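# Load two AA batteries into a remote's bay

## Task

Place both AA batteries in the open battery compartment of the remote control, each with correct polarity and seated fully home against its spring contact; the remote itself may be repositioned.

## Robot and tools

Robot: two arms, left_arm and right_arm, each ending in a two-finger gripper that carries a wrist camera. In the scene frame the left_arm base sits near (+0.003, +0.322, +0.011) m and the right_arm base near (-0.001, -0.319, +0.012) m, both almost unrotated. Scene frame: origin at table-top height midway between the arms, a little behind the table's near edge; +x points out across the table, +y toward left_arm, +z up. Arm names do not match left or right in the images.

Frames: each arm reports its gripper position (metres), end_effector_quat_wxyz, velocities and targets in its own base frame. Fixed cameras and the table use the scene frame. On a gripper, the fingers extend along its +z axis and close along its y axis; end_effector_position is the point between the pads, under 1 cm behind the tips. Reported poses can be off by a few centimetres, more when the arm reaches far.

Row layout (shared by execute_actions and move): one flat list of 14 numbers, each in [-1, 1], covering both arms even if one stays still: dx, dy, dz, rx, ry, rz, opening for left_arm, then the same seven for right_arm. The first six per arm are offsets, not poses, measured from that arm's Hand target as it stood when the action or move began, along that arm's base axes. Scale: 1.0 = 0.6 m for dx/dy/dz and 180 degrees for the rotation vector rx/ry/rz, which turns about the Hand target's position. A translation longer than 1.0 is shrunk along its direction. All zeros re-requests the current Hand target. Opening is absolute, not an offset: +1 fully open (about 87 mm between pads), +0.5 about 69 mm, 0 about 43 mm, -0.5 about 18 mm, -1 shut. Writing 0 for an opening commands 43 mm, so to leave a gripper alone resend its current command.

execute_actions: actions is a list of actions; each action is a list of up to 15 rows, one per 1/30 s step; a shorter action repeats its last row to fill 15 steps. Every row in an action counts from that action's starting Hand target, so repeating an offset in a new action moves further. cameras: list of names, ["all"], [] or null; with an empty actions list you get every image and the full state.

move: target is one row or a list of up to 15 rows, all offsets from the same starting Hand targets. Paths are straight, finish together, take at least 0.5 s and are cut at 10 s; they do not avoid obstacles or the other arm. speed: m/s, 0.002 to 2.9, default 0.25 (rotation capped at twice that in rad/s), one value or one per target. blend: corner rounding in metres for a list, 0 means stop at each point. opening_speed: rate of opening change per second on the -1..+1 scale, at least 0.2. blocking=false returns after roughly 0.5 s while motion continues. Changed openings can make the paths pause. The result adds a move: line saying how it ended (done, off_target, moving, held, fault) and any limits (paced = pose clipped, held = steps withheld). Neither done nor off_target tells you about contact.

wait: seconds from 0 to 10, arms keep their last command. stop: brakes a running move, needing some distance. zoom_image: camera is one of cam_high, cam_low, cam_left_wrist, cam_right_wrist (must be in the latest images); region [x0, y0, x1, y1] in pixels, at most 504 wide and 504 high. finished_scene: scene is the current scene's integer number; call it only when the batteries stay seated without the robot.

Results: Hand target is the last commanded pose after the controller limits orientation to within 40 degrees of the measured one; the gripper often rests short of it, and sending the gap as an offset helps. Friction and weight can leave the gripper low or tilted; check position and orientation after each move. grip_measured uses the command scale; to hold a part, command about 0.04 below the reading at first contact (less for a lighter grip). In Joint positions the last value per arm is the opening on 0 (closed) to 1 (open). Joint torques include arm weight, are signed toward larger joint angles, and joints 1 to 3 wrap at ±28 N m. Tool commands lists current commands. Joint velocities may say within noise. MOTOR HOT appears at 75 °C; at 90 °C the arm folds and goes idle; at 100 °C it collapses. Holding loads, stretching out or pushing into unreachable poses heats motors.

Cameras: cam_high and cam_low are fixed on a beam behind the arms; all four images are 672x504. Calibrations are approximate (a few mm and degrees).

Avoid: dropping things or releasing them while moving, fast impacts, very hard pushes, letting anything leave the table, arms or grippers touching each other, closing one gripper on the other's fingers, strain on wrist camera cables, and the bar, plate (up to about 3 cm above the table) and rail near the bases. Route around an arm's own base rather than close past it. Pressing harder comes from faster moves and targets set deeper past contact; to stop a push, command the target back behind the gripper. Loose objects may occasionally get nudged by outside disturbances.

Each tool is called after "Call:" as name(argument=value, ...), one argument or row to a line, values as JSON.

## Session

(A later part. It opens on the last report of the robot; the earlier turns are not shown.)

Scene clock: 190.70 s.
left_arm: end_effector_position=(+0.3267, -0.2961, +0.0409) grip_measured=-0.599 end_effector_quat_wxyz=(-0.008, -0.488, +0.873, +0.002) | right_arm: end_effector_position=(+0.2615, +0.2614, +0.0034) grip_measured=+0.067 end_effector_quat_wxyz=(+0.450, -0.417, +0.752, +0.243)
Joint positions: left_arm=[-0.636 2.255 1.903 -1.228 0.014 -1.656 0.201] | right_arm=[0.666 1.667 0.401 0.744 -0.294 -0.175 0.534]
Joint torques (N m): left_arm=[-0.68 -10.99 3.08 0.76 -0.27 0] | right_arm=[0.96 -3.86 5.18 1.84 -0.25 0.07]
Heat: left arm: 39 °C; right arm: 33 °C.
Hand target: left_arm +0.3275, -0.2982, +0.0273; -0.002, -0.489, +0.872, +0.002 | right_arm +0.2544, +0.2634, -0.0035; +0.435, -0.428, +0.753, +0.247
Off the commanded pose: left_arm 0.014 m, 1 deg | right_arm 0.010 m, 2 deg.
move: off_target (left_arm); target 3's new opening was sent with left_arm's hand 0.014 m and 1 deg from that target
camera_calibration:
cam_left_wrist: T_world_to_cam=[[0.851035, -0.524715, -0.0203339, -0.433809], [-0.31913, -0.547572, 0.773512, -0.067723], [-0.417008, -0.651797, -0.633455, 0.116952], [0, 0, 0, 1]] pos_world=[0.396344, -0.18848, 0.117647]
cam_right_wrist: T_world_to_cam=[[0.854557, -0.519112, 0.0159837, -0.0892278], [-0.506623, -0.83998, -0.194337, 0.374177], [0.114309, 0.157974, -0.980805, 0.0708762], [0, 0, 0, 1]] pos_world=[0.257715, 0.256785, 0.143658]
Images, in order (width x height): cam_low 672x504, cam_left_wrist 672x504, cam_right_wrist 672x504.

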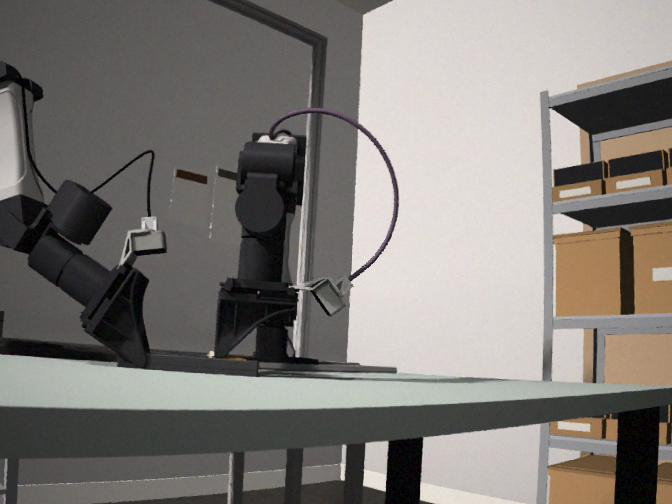

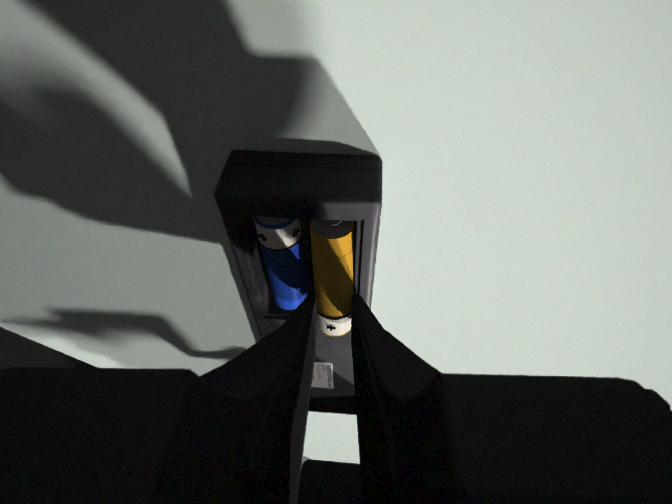

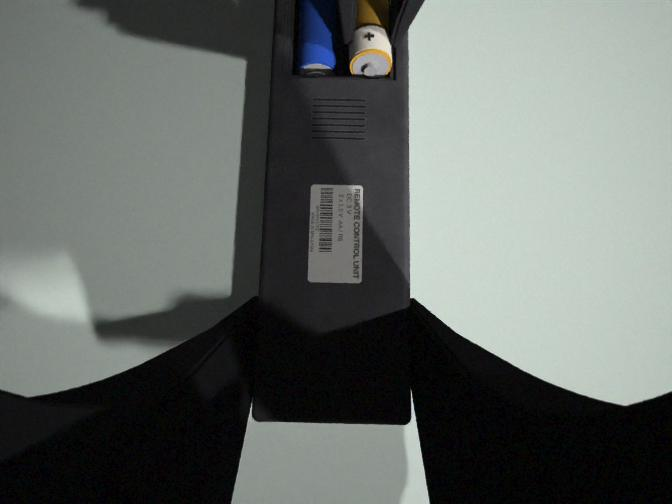

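Call:
move(
  target=[
    [0,0,0.0,0,0,0,-0.45,0,0,0,0,0,0,-0.15],
    [0.0,0,0.05,0,0,0,-0.45,0,0,0,0,0,0,-0.15],
    [0.004,0,0.05,0,0,0,-0.72,0,0,0,0,0,0,-0.15],
  ],
  speed=0.08,
  opening_speed=0.8,
  cameras=["cam_left_wrist","cam_low","cam_right_wrist"],
)

Call:
zoom_image(
  camera="cam_low",
  region=[180, 270, 350, 400],
)

Call:
zoom_image(
  camera="cam_right_wrist",
  region=[240, 0, 440, 150],
)

Call:
zoom_image(
  camera="cam_left_wrist",
  region=[250, 150, 430, 350],
)

Scene clock: 193.97 s.
left_arm: end_effector_position=(+0.3284, -0.2970, +0.0521) grip_measured=-0.720 end_effector_quat_wxyz=(-0.007, -0.488, +0.873, +0.000) | right_arm: end_effector_position=(+0.2615, +0.2615, +0.0034) grip_measured=+0.067 end_effector_quat_wxyz=(+0.450, -0.417, +0.752, +0.243)
Joint positions: left_arm=[-0.636 2.255 1.947 -1.268 0.012 -1.656 0.14] | right_arm=[0.666 1.667 0.401 0.744 -0.294 -0.175 0.534]
Joint torques (N m): left_arm=[-0.42 -11.63 9.57 -0.01 -0.27 0.01] | right_arm=[0.9 -3.85 5.26 1.85 -0.27 0.04]
Heat: left arm: 39 °C; right arm: 34 °C.
Hand target: left_arm +0.3300, -0.2982, +0.0573; -0.002, -0.489, +0.872, +0.002 | right_arm +0.2545, +0.2634, -0.0035; +0.435, -0.428, +0.753, +0.247
Off the commanded pose: left_arm 0.006 m, 1 deg | right_arm 0.010 m, 2 deg.
move: done
camera_calibration:
cam_left_wrist: T_world_to_cam=[[0.851111, -0.524741, -0.0160341, -0.435908], [-0.322408, -0.546549, 0.772876, -0.0749005], [-0.414323, -0.652634, -0.634354, 0.123037], [0, 0, 0, 1]] pos_world=[0.397834, -0.189377, 0.128949]
cam_right_wrist: T_world_to_cam=[[0.854727, -0.518838, 0.0157692, -0.0892583], [-0.506379, -0.840112, -0.194401, 0.374241], [0.11411, 0.158174, -0.980795, 0.0708591], [0, 0, 0, 1]] pos_world=[0.257714, 0.256886, 0.143658]
Images, in order (width x height): cam_low 672x504, cam_left_wrist 672x504, cam_right_wrist 672x504.

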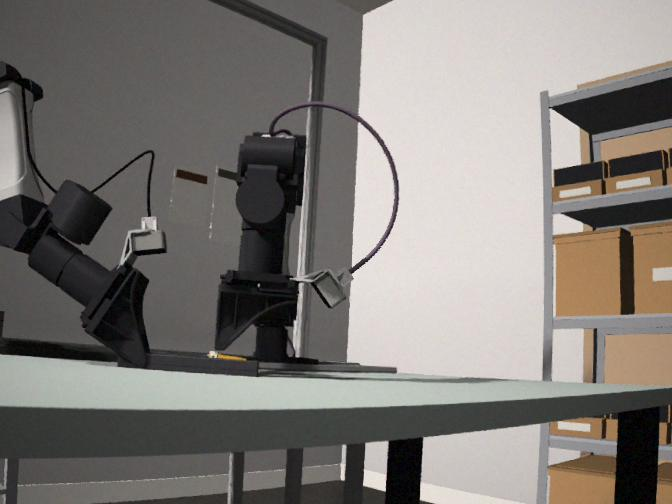

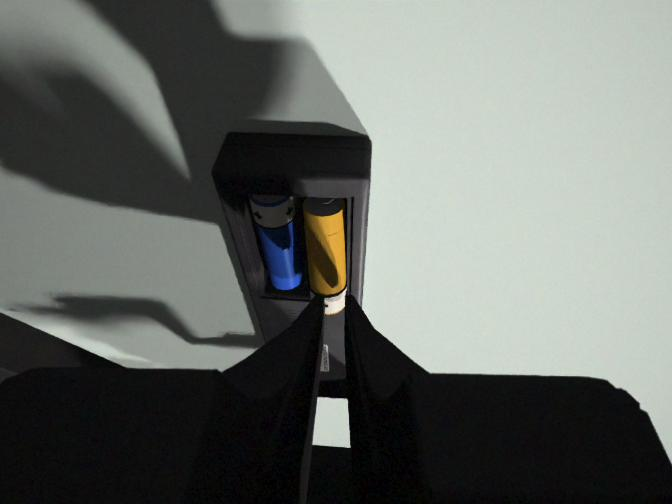

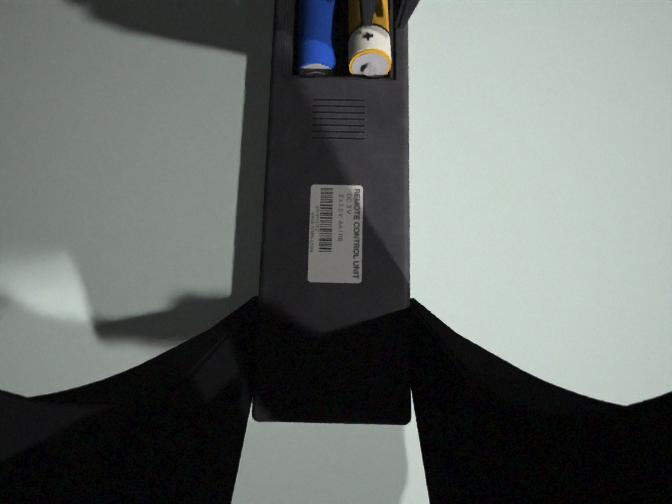

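Scaled by 2.965 from the camera's 672x504 image, which has a finer 960x720 frame.

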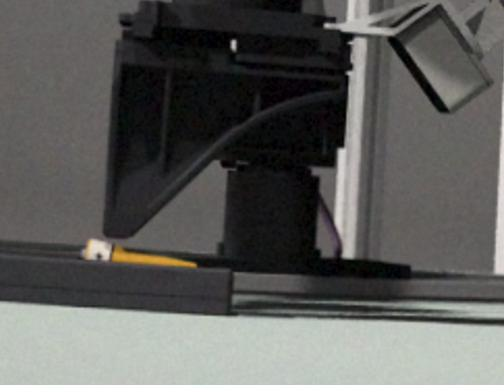

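Scaled by 2.520 from the camera's 672x504 image, which has a finer 960x720 frame.

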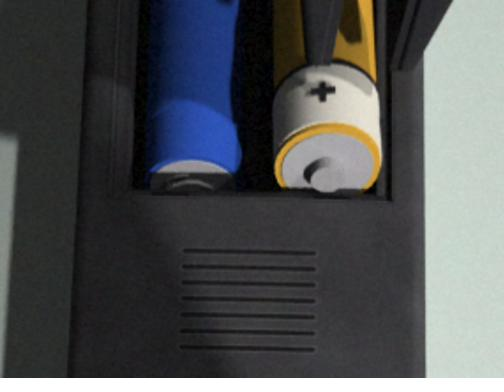

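Scaled by 2.520 from the camera's 672x504 image, which has a finer 960x720 frame.

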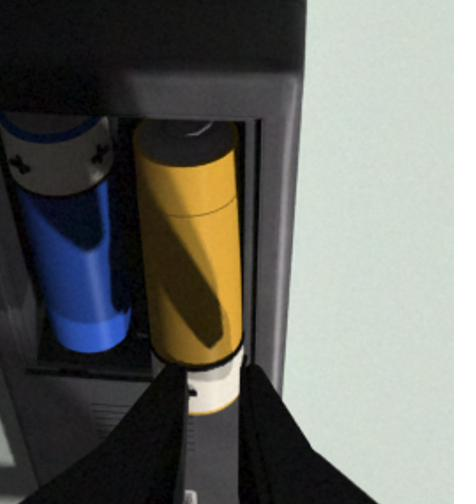

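Call:
move(
  target=[
    [0.002,0.002,-0.075,0,0,0,-0.72,0,0,0,0,0,0,-0.15],
  ],
  speed=0.08,
  cameras=["cam_left_wrist","cam_low","cam_right_wrist"],
)

Call:
zoom_image(
  camera="cam_low",
  region=[180, 270, 350, 400],
)

Call:
zoom_image(
  camera="cam_right_wrist",
  region=[240, 0, 440, 150],
)

Call:
zoom_image(
  camera="cam_left_wrist",
  region=[250, 150, 430, 350],
)

Scene clock: 195.47 s.
left_arm: end_effector_position=(+0.3330, -0.2976, +0.0400) grip_measured=-0.720 end_effector_quat_wxyz=(-0.004, -0.491, +0.871, -0.013) | right_arm: end_effector_position=(+0.2614, +0.2615, +0.0033) grip_measured=+0.067 end_effector_quat_wxyz=(+0.449, -0.417, +0.752, +0.244)
Joint positions: left_arm=[-0.629 2.247 1.885 -1.187 0.018 -1.655 0.14] | right_arm=[0.666 1.667 0.401 0.743 -0.295 -0.175 0.534]
Joint torques (N m): left_arm=[-0.51 -8.58 2.04 0.93 -0.34 0.07] | right_arm=[0.8 -3.93 5.12 1.83 -0.28 0]
Heat: left arm: 39 °C; right arm: 34 °C.
Hand target: left_arm +0.3311, -0.2971, +0.0122; -0.002, -0.489, +0.872, +0.002 | right_arm +0.2544, +0.2634, -0.0035; +0.435, -0.428, +0.753, +0.247
Off the commanded pose: left_arm 0.028 m, 2 deg | right_arm 0.010 m, 2 deg.
move: off_target (left_arm)
camera_calibration:
cam_left_wrist: T_world_to_cam=[[0.854746, -0.518956, 0.00971872, -0.440791], [-0.332735, -0.533468, 0.777624, -0.0572131], [-0.398368, -0.667905, -0.628654, 0.106819], [0, 0, 0, 1]] pos_world=[0.400281, -0.187928, 0.115927]
cam_right_wrist: T_world_to_cam=[[0.854908, -0.518548, 0.0154893, -0.0893375], [-0.506163, -0.840289, -0.1942, 0.374201], [0.113718, 0.158183, -0.98084, 0.0709644], [0, 0, 0, 1]] pos_world=[0.257712, 0.256886, 0.143658]
Images, in order (width x height): cam_low 672x504, cam_left_wrist 672x504, cam_right_wrist 672x504.

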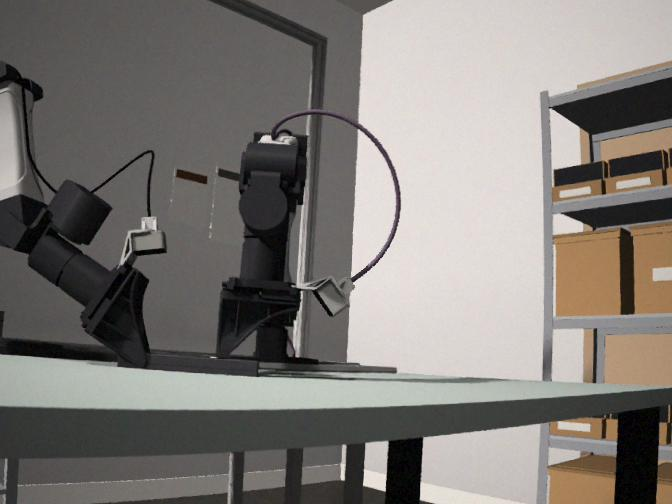

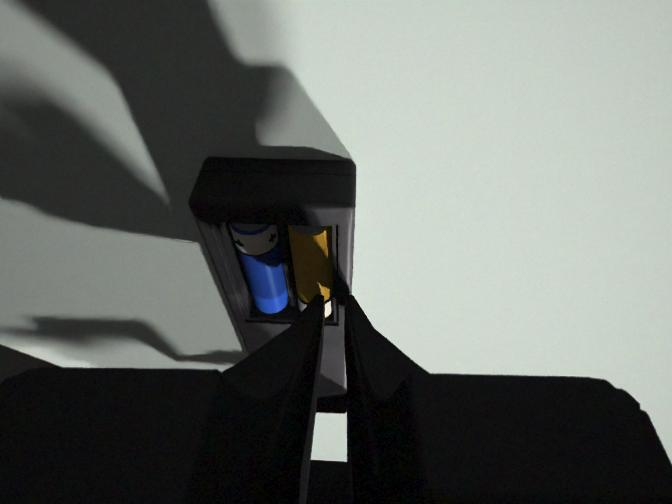

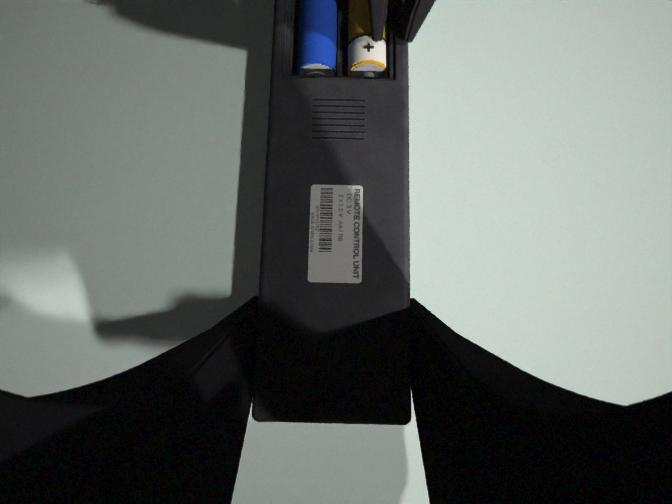

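Scaled by 2.965 from the camera's 672x504 image, which has a finer 960x720 frame.

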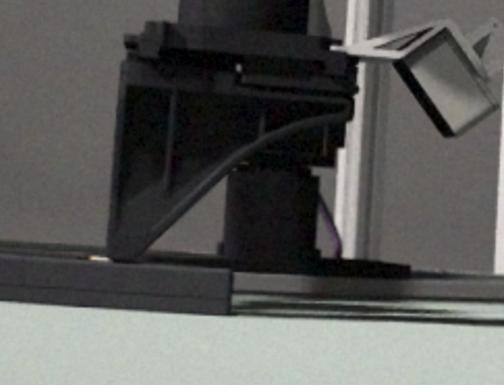

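Scaled by 2.520 from the camera's 672x504 image, which has a finer 960x720 frame.

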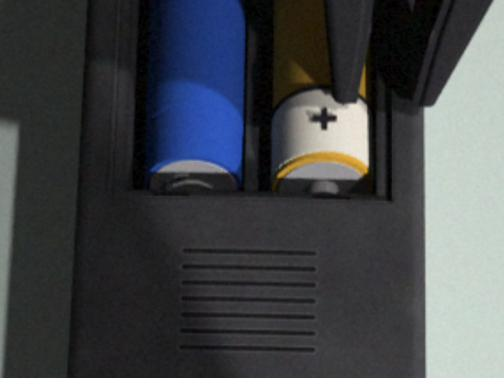

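Scaled by 2.520 from the camera's 672x504 image, which has a finer 960x720 frame.

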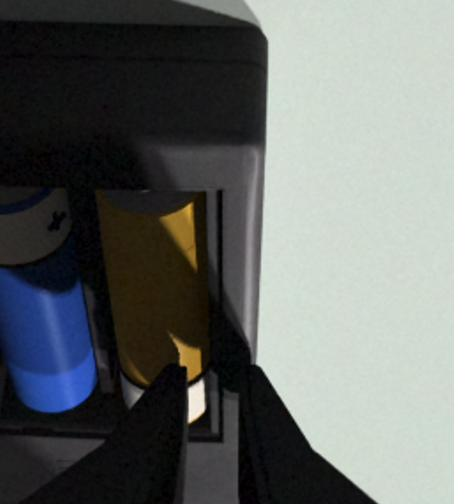

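Call:
move(
  target=[
    [0,0,0.08,0,0,0,-0.72,0,0,0,0,0,0,-0.15],
    [-0.01,0.004,0.08,0,0,0,-0.72,0,0,0,0,0,0,-0.15],
  ],
  speed=0.1,
  cameras=["cam_left_wrist","cam_low","cam_right_wrist"],
)

Call:
zoom_image(
  camera="cam_low",
  region=[180, 300, 280, 380],
)

Call:
zoom_image(
  camera="cam_left_wrist",
  region=[230, 150, 410, 350],
)

Scene clock: 197.63 s.
left_arm: end_effector_position=(+0.3298, -0.2969, +0.0572) grip_measured=-0.720 end_effector_quat_wxyz=(-0.005, -0.488, +0.873, -0.003) | right_arm: end_effector_position=(+0.2614, +0.2615, +0.0033) grip_measured=+0.067 end_effector_quat_wxyz=(+0.449, -0.417, +0.752, +0.244)
Joint positions: left_arm=[-0.635 2.251 1.96 -1.279 0.012 -1.655 0.14] | right_arm=[0.666 1.667 0.401 0.743 -0.295 -0.175 0.534]
Joint torques (N m): left_arm=[-0.46 -13.78 5.08 0.2 -0.27 0.01] | right_arm=[0.95 -3.84 5.33 1.87 -0.27 0.05]
Heat: left arm: 39 °C; right arm: 34 °C.
Hand target: left_arm +0.3251, -0.2947, +0.0603; -0.002, -0.489, +0.872, +0.002 | right_arm +0.2544, +0.2634, -0.0035; +0.435, -0.428, +0.753, +0.247
Off the commanded pose: left_arm 0.006 m, 1 deg | right_arm 0.010 m, 2 deg.
move: done
camera_calibration:
cam_left_wrist: T_world_to_cam=[[0.851993, -0.523468, -0.00946976, -0.437218], [-0.32583, -0.544302, 0.773026, -0.076541], [-0.409809, -0.655527, -0.634303, 0.124576], [0, 0, 0, 1]] pos_world=[0.398619, -0.188868, 0.134047]
cam_right_wrist: T_world_to_cam=[[0.854908, -0.518548, 0.0154893, -0.0893375], [-0.506163, -0.840289, -0.1942, 0.374201], [0.113718, 0.158183, -0.98084, 0.0709644], [0, 0, 0, 1]] pos_world=[0.257712, 0.256886, 0.143658]
Images, in order (width x height): cam_low 672x504, cam_left_wrist 672x504, cam_right_wrist 672x504.

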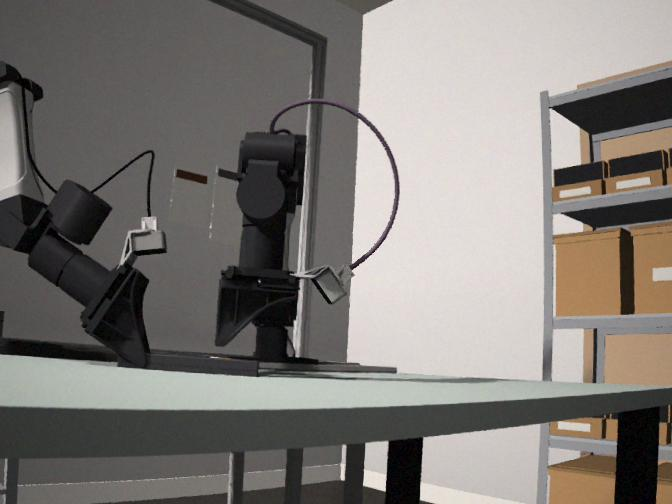

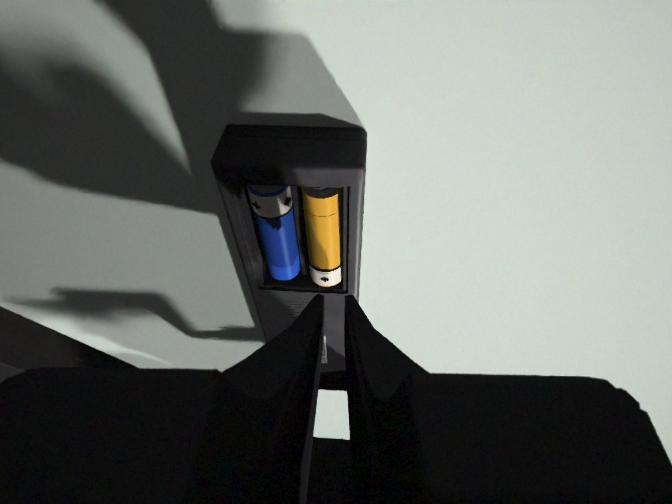

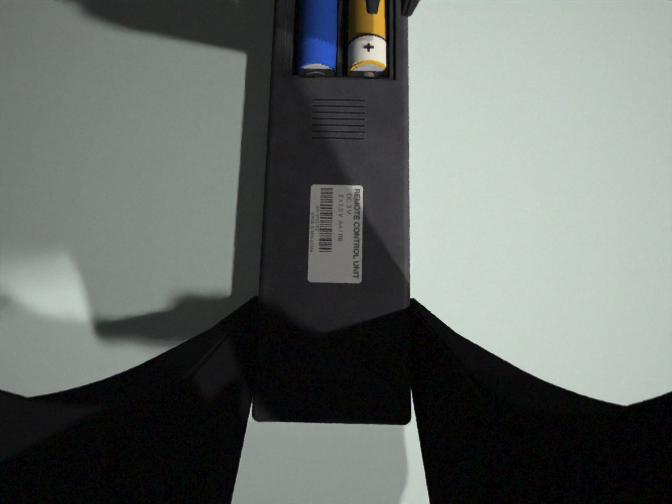

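Scaled by 5.040 from the camera's 672x504 image, which has a finer 960x720 frame.

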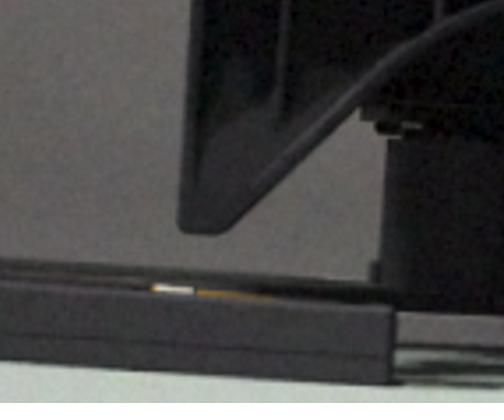

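Scaled by 2.520 from the camera's 672x504 image, which has a finer 960x720 frame.

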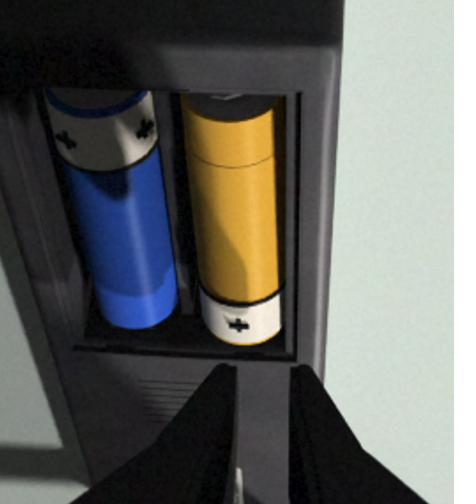

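Call:
move(
  target=[
    [0,0,-0.1,0,0,0,-0.72,0,0,0,0,0,0,-0.15],
  ],
  speed=0.08,
  cameras=["cam_left_wrist","cam_low","cam_right_wrist"],
)

Call:
zoom_image(
  camera="cam_left_wrist",
  region=[230, 180, 410, 380],
)

Scene clock: 199.37 s.
left_arm: end_effector_position=(+0.3257, -0.2947, +0.0363) grip_measured=-0.719 end_effector_quat_wxyz=(-0.005, -0.489, +0.872, -0.016) | right_arm: end_effector_position=(+0.2614, +0.2615, +0.0033) grip_measured=+0.067 end_effector_quat_wxyz=(+0.449, -0.417, +0.752, +0.244)
Joint positions: left_arm=[-0.632 2.213 1.813 -1.146 0.022 -1.655 0.141] | right_arm=[0.666 1.667 0.401 0.743 -0.295 -0.175 0.534]
Joint torques (N m): left_arm=[-0.75 -6.65 1.36 1.09 -0.35 0.04] | right_arm=[0.75 -3.79 5.29 1.87 -0.26 0.01]
Heat: left arm: 39 °C; right arm: 34 °C.
Hand target: left_arm +0.3252, -0.2946, +0.0003; -0.002, -0.489, +0.872, +0.002 | right_arm +0.2544, +0.2634, -0.0035; +0.435, -0.428, +0.753, +0.247
Off the commanded pose: left_arm 0.036 m, 2 deg | right_arm 0.010 m, 2 deg.
move: off_target (left_arm)
camera_calibration:
cam_left_wrist: T_world_to_cam=[[0.85309, -0.521597, 0.0131648, -0.433293], [-0.334717, -0.527737, 0.780678, -0.0530644], [-0.400252, -0.670395, -0.624795, 0.10321], [0, 0, 0, 1]] pos_world=[0.393186, -0.184817, 0.111616]
cam_right_wrist: T_world_to_cam=[[0.854908, -0.518548, 0.0154893, -0.0893375], [-0.506163, -0.840289, -0.1942, 0.374201], [0.113718, 0.158183, -0.98084, 0.0709644], [0, 0, 0, 1]] pos_world=[0.257712, 0.256886, 0.143658]
Images, in order (width x height): cam_low 672x504, cam_left_wrist 672x504, cam_right_wrist 672x504.

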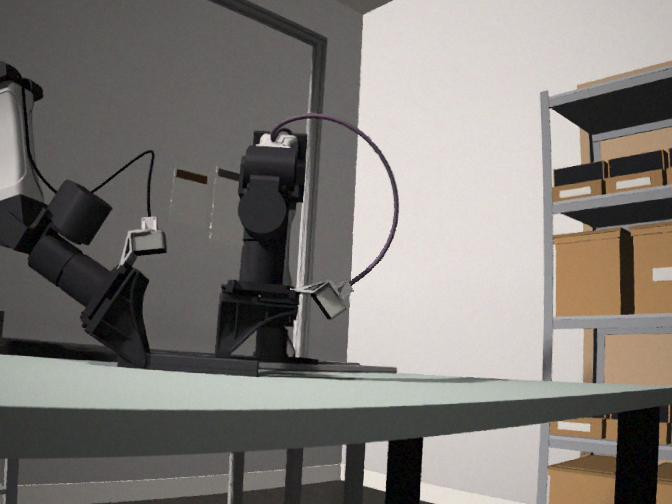

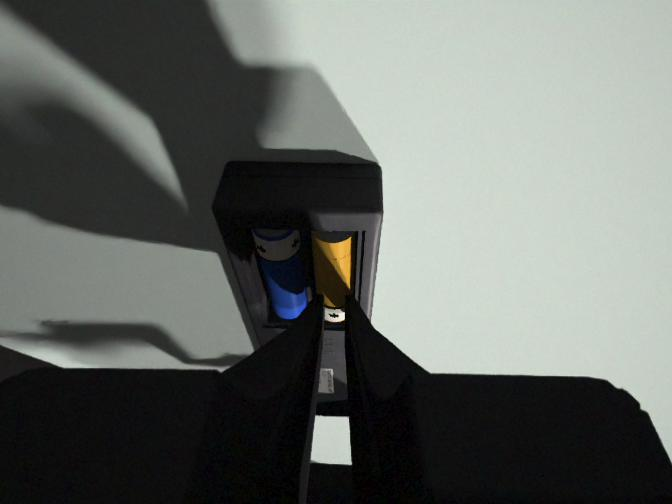

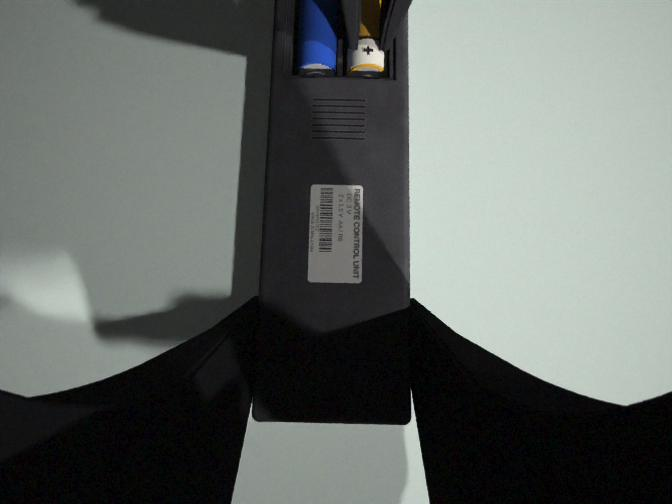

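Scaled by 2.520 from the camera's 672x504 image, which has a finer 960x720 frame.

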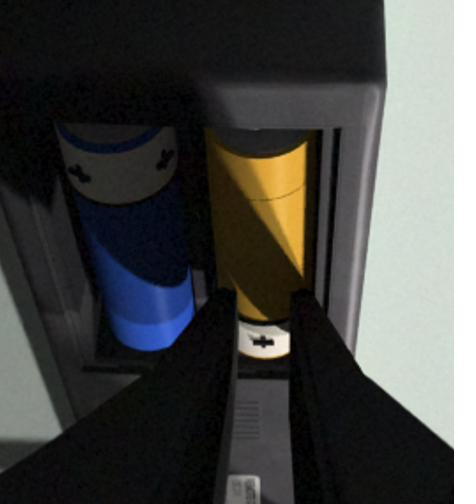

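Call:
move(
  target=[
    [0,0,-0.03,0,0,0,-0.72,0,0,0,0,0,0,-0.15],
    [0,0,0.115,0,0,0,-0.72,0,0,0,0,0,0,-0.15],
    [0.024,0.038,0.115,0,0,0,-0.72,0,0,0,0,0,0,-0.15],
  ],
  speed=0.1,
  cameras=["cam_left_wrist","cam_low","cam_right_wrist"],
)

Call:
zoom_image(
  camera="cam_low",
  region=[180, 300, 280, 380],
)

Call:
zoom_image(
  camera="cam_left_wrist",
  region=[230, 180, 410, 380],
)

Call:
zoom_image(
  camera="cam_right_wrist",
  region=[240, 0, 440, 150],
)

Scene clock: 203.00 s.
left_arm: end_effector_position=(+0.3403, -0.2721, +0.0665) grip_measured=-0.720 end_effector_quat_wxyz=(-0.004, -0.495, +0.869, -0.003) | right_arm: end_effector_position=(+0.2614, +0.2615, +0.0033) grip_measured=+0.067 end_effector_quat_wxyz=(+0.449, -0.417, +0.752, +0.244)
Joint positions: left_arm=[-0.575 2.219 1.945 -1.295 0.009 -1.61 0.14] | right_arm=[0.666 1.667 0.401 0.743 -0.295 -0.175 0.534]
Joint torques (N m): left_arm=[-0.32 -11.19 8.65 0.05 -0.23 0.14] | right_arm=[0.92 -3.75 5.34 1.82 -0.28 0.02]
Heat: left arm: 39 °C; right arm: 34 °C.
Hand target: left_arm +0.3395, -0.2718, +0.0692; -0.002, -0.489, +0.872, +0.002 | right_arm +0.2544, +0.2634, -0.0035; +0.435, -0.428, +0.753, +0.247
Off the commanded pose: left_arm 0.003 m, 1 deg | right_arm 0.010 m, 2 deg.
move: done
camera_calibration:
cam_left_wrist: T_world_to_cam=[[0.859331, -0.511362, -0.00764878, -0.432414], [-0.32036, -0.549894, 0.771353, -0.0700935], [-0.398647, -0.660398, -0.636361, 0.146131], [0, 0, 0, 1]] pos_world=[0.407387, -0.16316, 0.143751]
cam_right_wrist: T_world_to_cam=[[0.854908, -0.518548, 0.0154893, -0.0893375], [-0.506163, -0.840289, -0.1942, 0.374201], [0.113718, 0.158183, -0.98084, 0.0709644], [0, 0, 0, 1]] pos_world=[0.257712, 0.256886, 0.143658]
Images, in order (width x height): cam_low 672x504, cam_left_wrist 672x504, cam_right_wrist 672x504.

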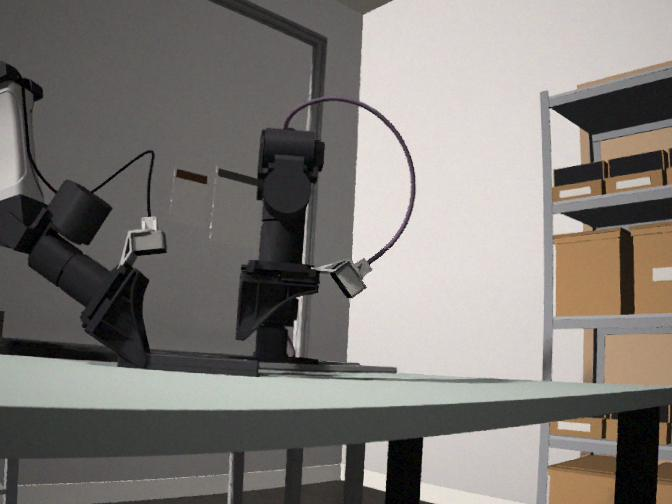

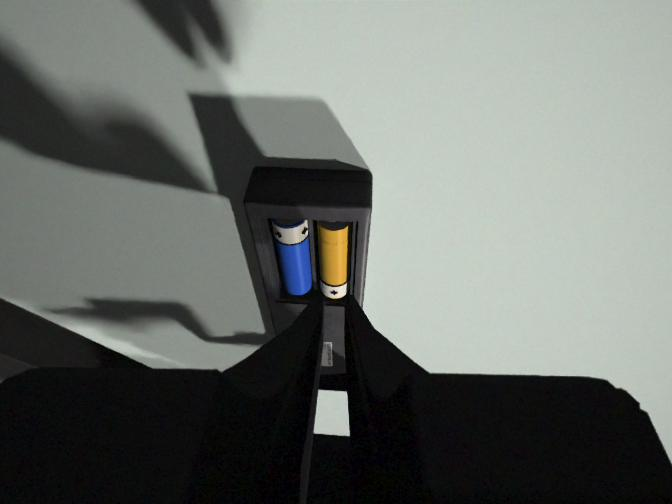

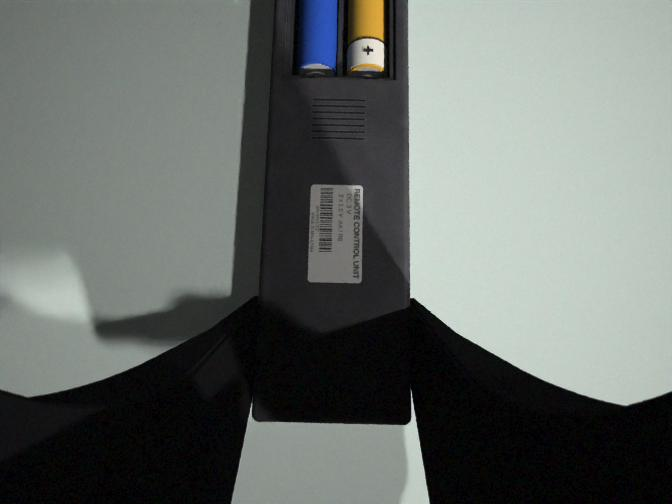

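Scaled by 5.040 from the camera's 672x504 image, which has a finer 960x720 frame.

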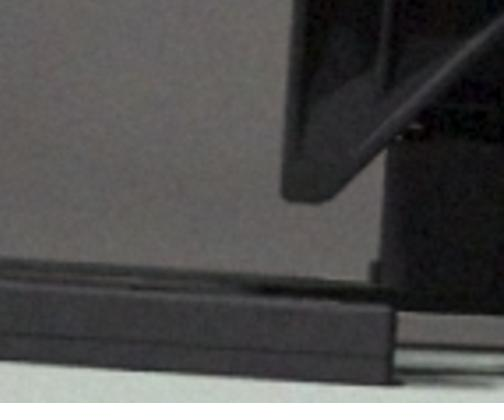

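Scaled by 2.520 from the camera's 672x504 image, which has a finer 960x720 frame.

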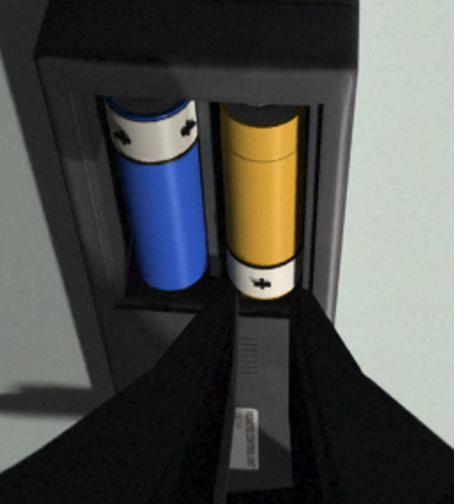

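Scaled by 2.520 from the camera's 672x504 image, which has a finer 960x720 frame.

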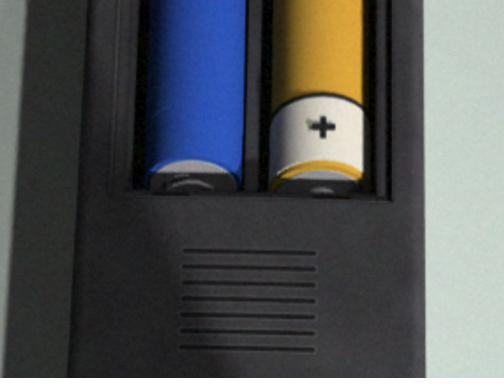

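Call:
move(
  target=[
    [0.007,0.002,-0.03,0,0,0,-0.72,0,0,0,0,0,0,-0.15],
    [0.007,0.002,-0.105,0,0,0,-0.72,0,0,0,0,0,0,-0.15],
  ],
  speed=0.08,
  cameras=["cam_left_wrist"],
)

Scene clock: 205.03 s.
left_arm: end_effector_position=(+0.3389, -0.2730, +0.0365) grip_measured=-0.719 end_effector_quat_wxyz=(-0.015, -0.490, +0.872, -0.010) | right_arm: end_effector_position=(+0.2613, +0.2615, +0.0033) grip_measured=+0.067 end_effector_quat_wxyz=(+0.449, -0.417, +0.752, +0.244)
Joint positions: left_arm=[-0.568 2.23 1.839 -1.178 0.036 -1.592 0.14] | right_arm=[0.666 1.667 0.401 0.743 -0.295 -0.175 0.534]
Joint torques (N m): left_arm=[-0.29 -7.92 1.87 1.12 -0.53 0.13] | right_arm=[0.88 -3.79 5.33 1.83 -0.25 0.03]
Heat: left arm: 39 °C; right arm: 34 °C.
Hand target: left_arm +0.3437, -0.2707, +0.0063; -0.002, -0.489, +0.872, +0.002 | right_arm +0.2544, +0.2634, -0.0035; +0.435, -0.428, +0.753, +0.247
Off the commanded pose: left_arm 0.031 m, 2 deg | right_arm 0.010 m, 2 deg.
move: off_target (left_arm)
camera_calibration:
cam_left_wrist: T_world_to_cam=[[0.853467, -0.521089, -0.00773471, -0.432478], [-0.315753, -0.528851, 0.787792, -0.0442872], [-0.4146, -0.669913, -0.615892, 0.127871], [0, 0, 0, 1]] pos_world=[0.408138, -0.163119, 0.110299]
Images, in order (width x height): cam_left_wrist 672x504.

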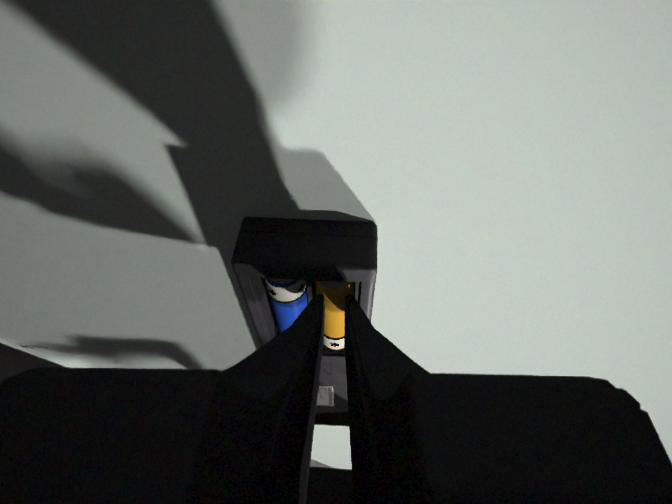

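Call:
move(
  target=[
    [0,0,0.15,0,0,0,-0.72,0,0,0,0,0,0,-0.15],
    [0,0,0.16,0,0,0,-0.72,0,0,0,0,0,0,0.6],
    [-0.05,0.15,0.2,0,0,0,-0.72,-0.06,-0.11,0.03,0,0,0,0.6],
    [-0.05,0.15,0.2,0,0,0,-0.72,-0.06,-0.11,0.1,0,0,0,0.6],
  ],
  speed=[0.12,0.1,0.2,0.2],
  opening_speed=1.0,
  cameras=["all"],
)

Call:
zoom_image(
  camera="cam_low",
  region=[180, 300, 280, 380],
)

Call:
zoom_image(
  camera="cam_right_wrist",
  region=[200, 0, 460, 200],
)

Call:
zoom_image(
  camera="cam_left_wrist",
  region=[200, 150, 500, 400],
)

Scene clock: 211.07 s.
left_arm: end_effector_position=(+0.3152, -0.1818, +0.1192) grip_measured=-0.720 end_effector_quat_wxyz=(-0.012, -0.493, +0.870, +0.012) | right_arm: end_effector_position=(+0.2139, +0.1963, +0.0495) grip_measured=+0.600 end_effector_quat_wxyz=(+0.429, -0.424, +0.758, +0.248)
Joint positions: left_arm=[-0.407 1.972 1.778 -1.41 0.004 -1.439 0.14] | right_arm=[0.518 1.064 0.291 0.177 -0.438 -0.266 0.8]
Joint torques (N m): left_arm=[-0.16 -12.83 4.89 0.33 -0.16 0.15] | right_arm=[-0.9 -1.61 9.31 1.82 -0.27 -0.07]
Heat: left arm: 40 °C; right arm: 34 °C.
Hand target: left_arm +0.3137, -0.1807, +0.1262; -0.002, -0.489, +0.872, +0.002 | right_arm +0.2184, +0.1975, +0.0564; +0.435, -0.428, +0.753, +0.247
Off the commanded pose: left_arm 0.007 m, 2 deg | right_arm 0.008 m, 1 deg.
move: done
camera_calibration:
cam_left_wrist: T_world_to_cam=[[0.857025, -0.513619, -0.0412616, -0.359855], [-0.300163, -0.562728, 0.77022, -0.0776968], [-0.418819, -0.647713, -0.636442, 0.237987], [0, 0, 0, 1]] pos_world=[0.384757, -0.0744027, 0.196461]
cam_right_wrist: T_world_to_cam=[[0.864793, -0.502098, -0.00563412, -0.0875454], [-0.496443, -0.853261, -0.159657, 0.303108], [0.075356, 0.140867, -0.987156, 0.143885], [0, 0, 0, 1]] pos_world=[0.215342, 0.194406, 0.189937]

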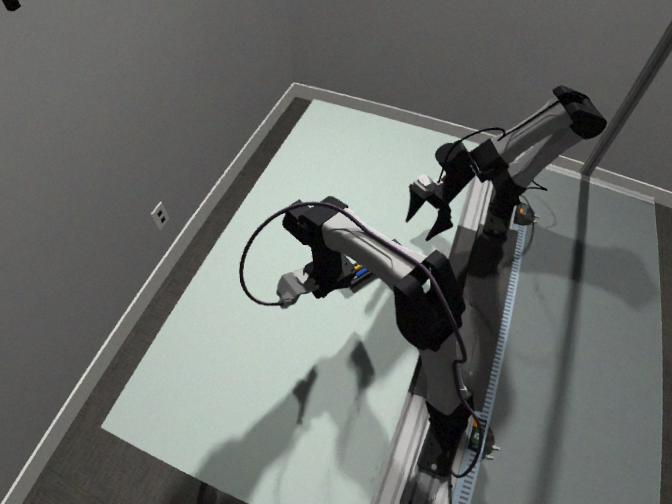

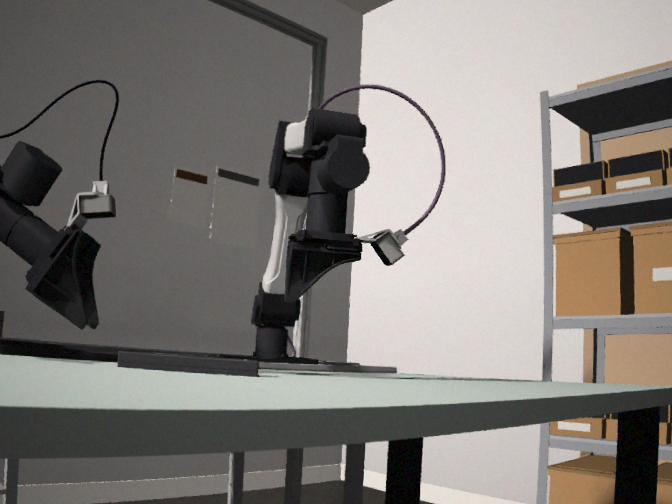

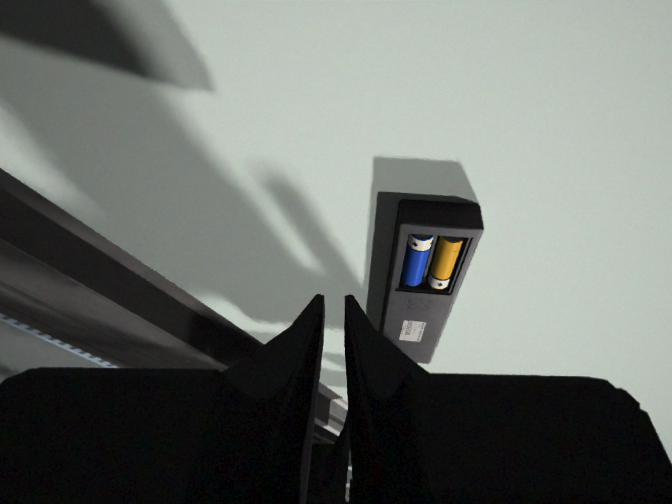

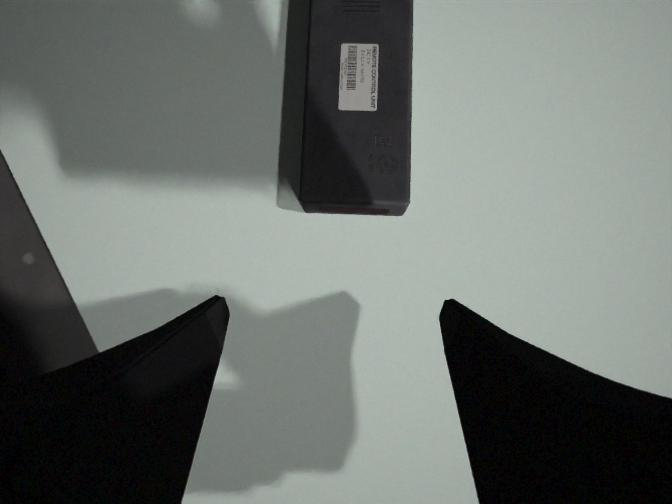

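Scaled by 5.040 from the camera's 672x504 image, which has a finer 960x720 frame.

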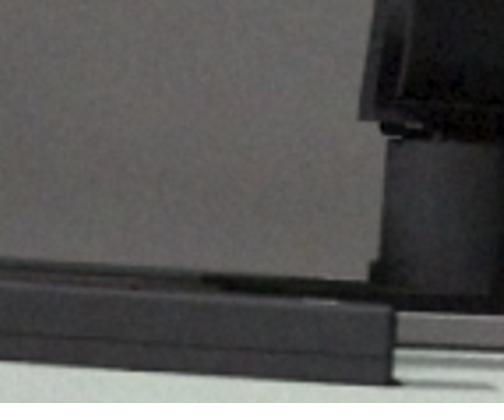

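Scaled by 1.938 from the camera's 672x504 image, which has a finer 960x720 frame.

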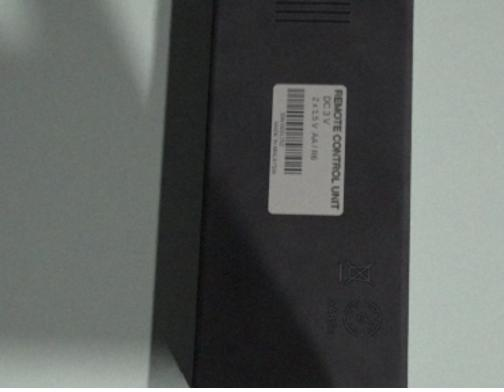

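Scaled by 1.680 from the camera's 672x504 image, which has a finer 960x720 frame.

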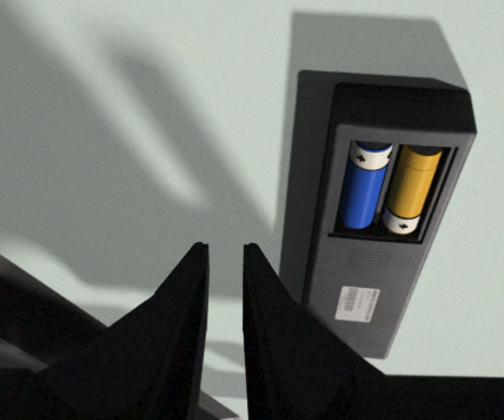

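Call:
finished_scene(
  scene=2,
)

The scene is finished: the task was done.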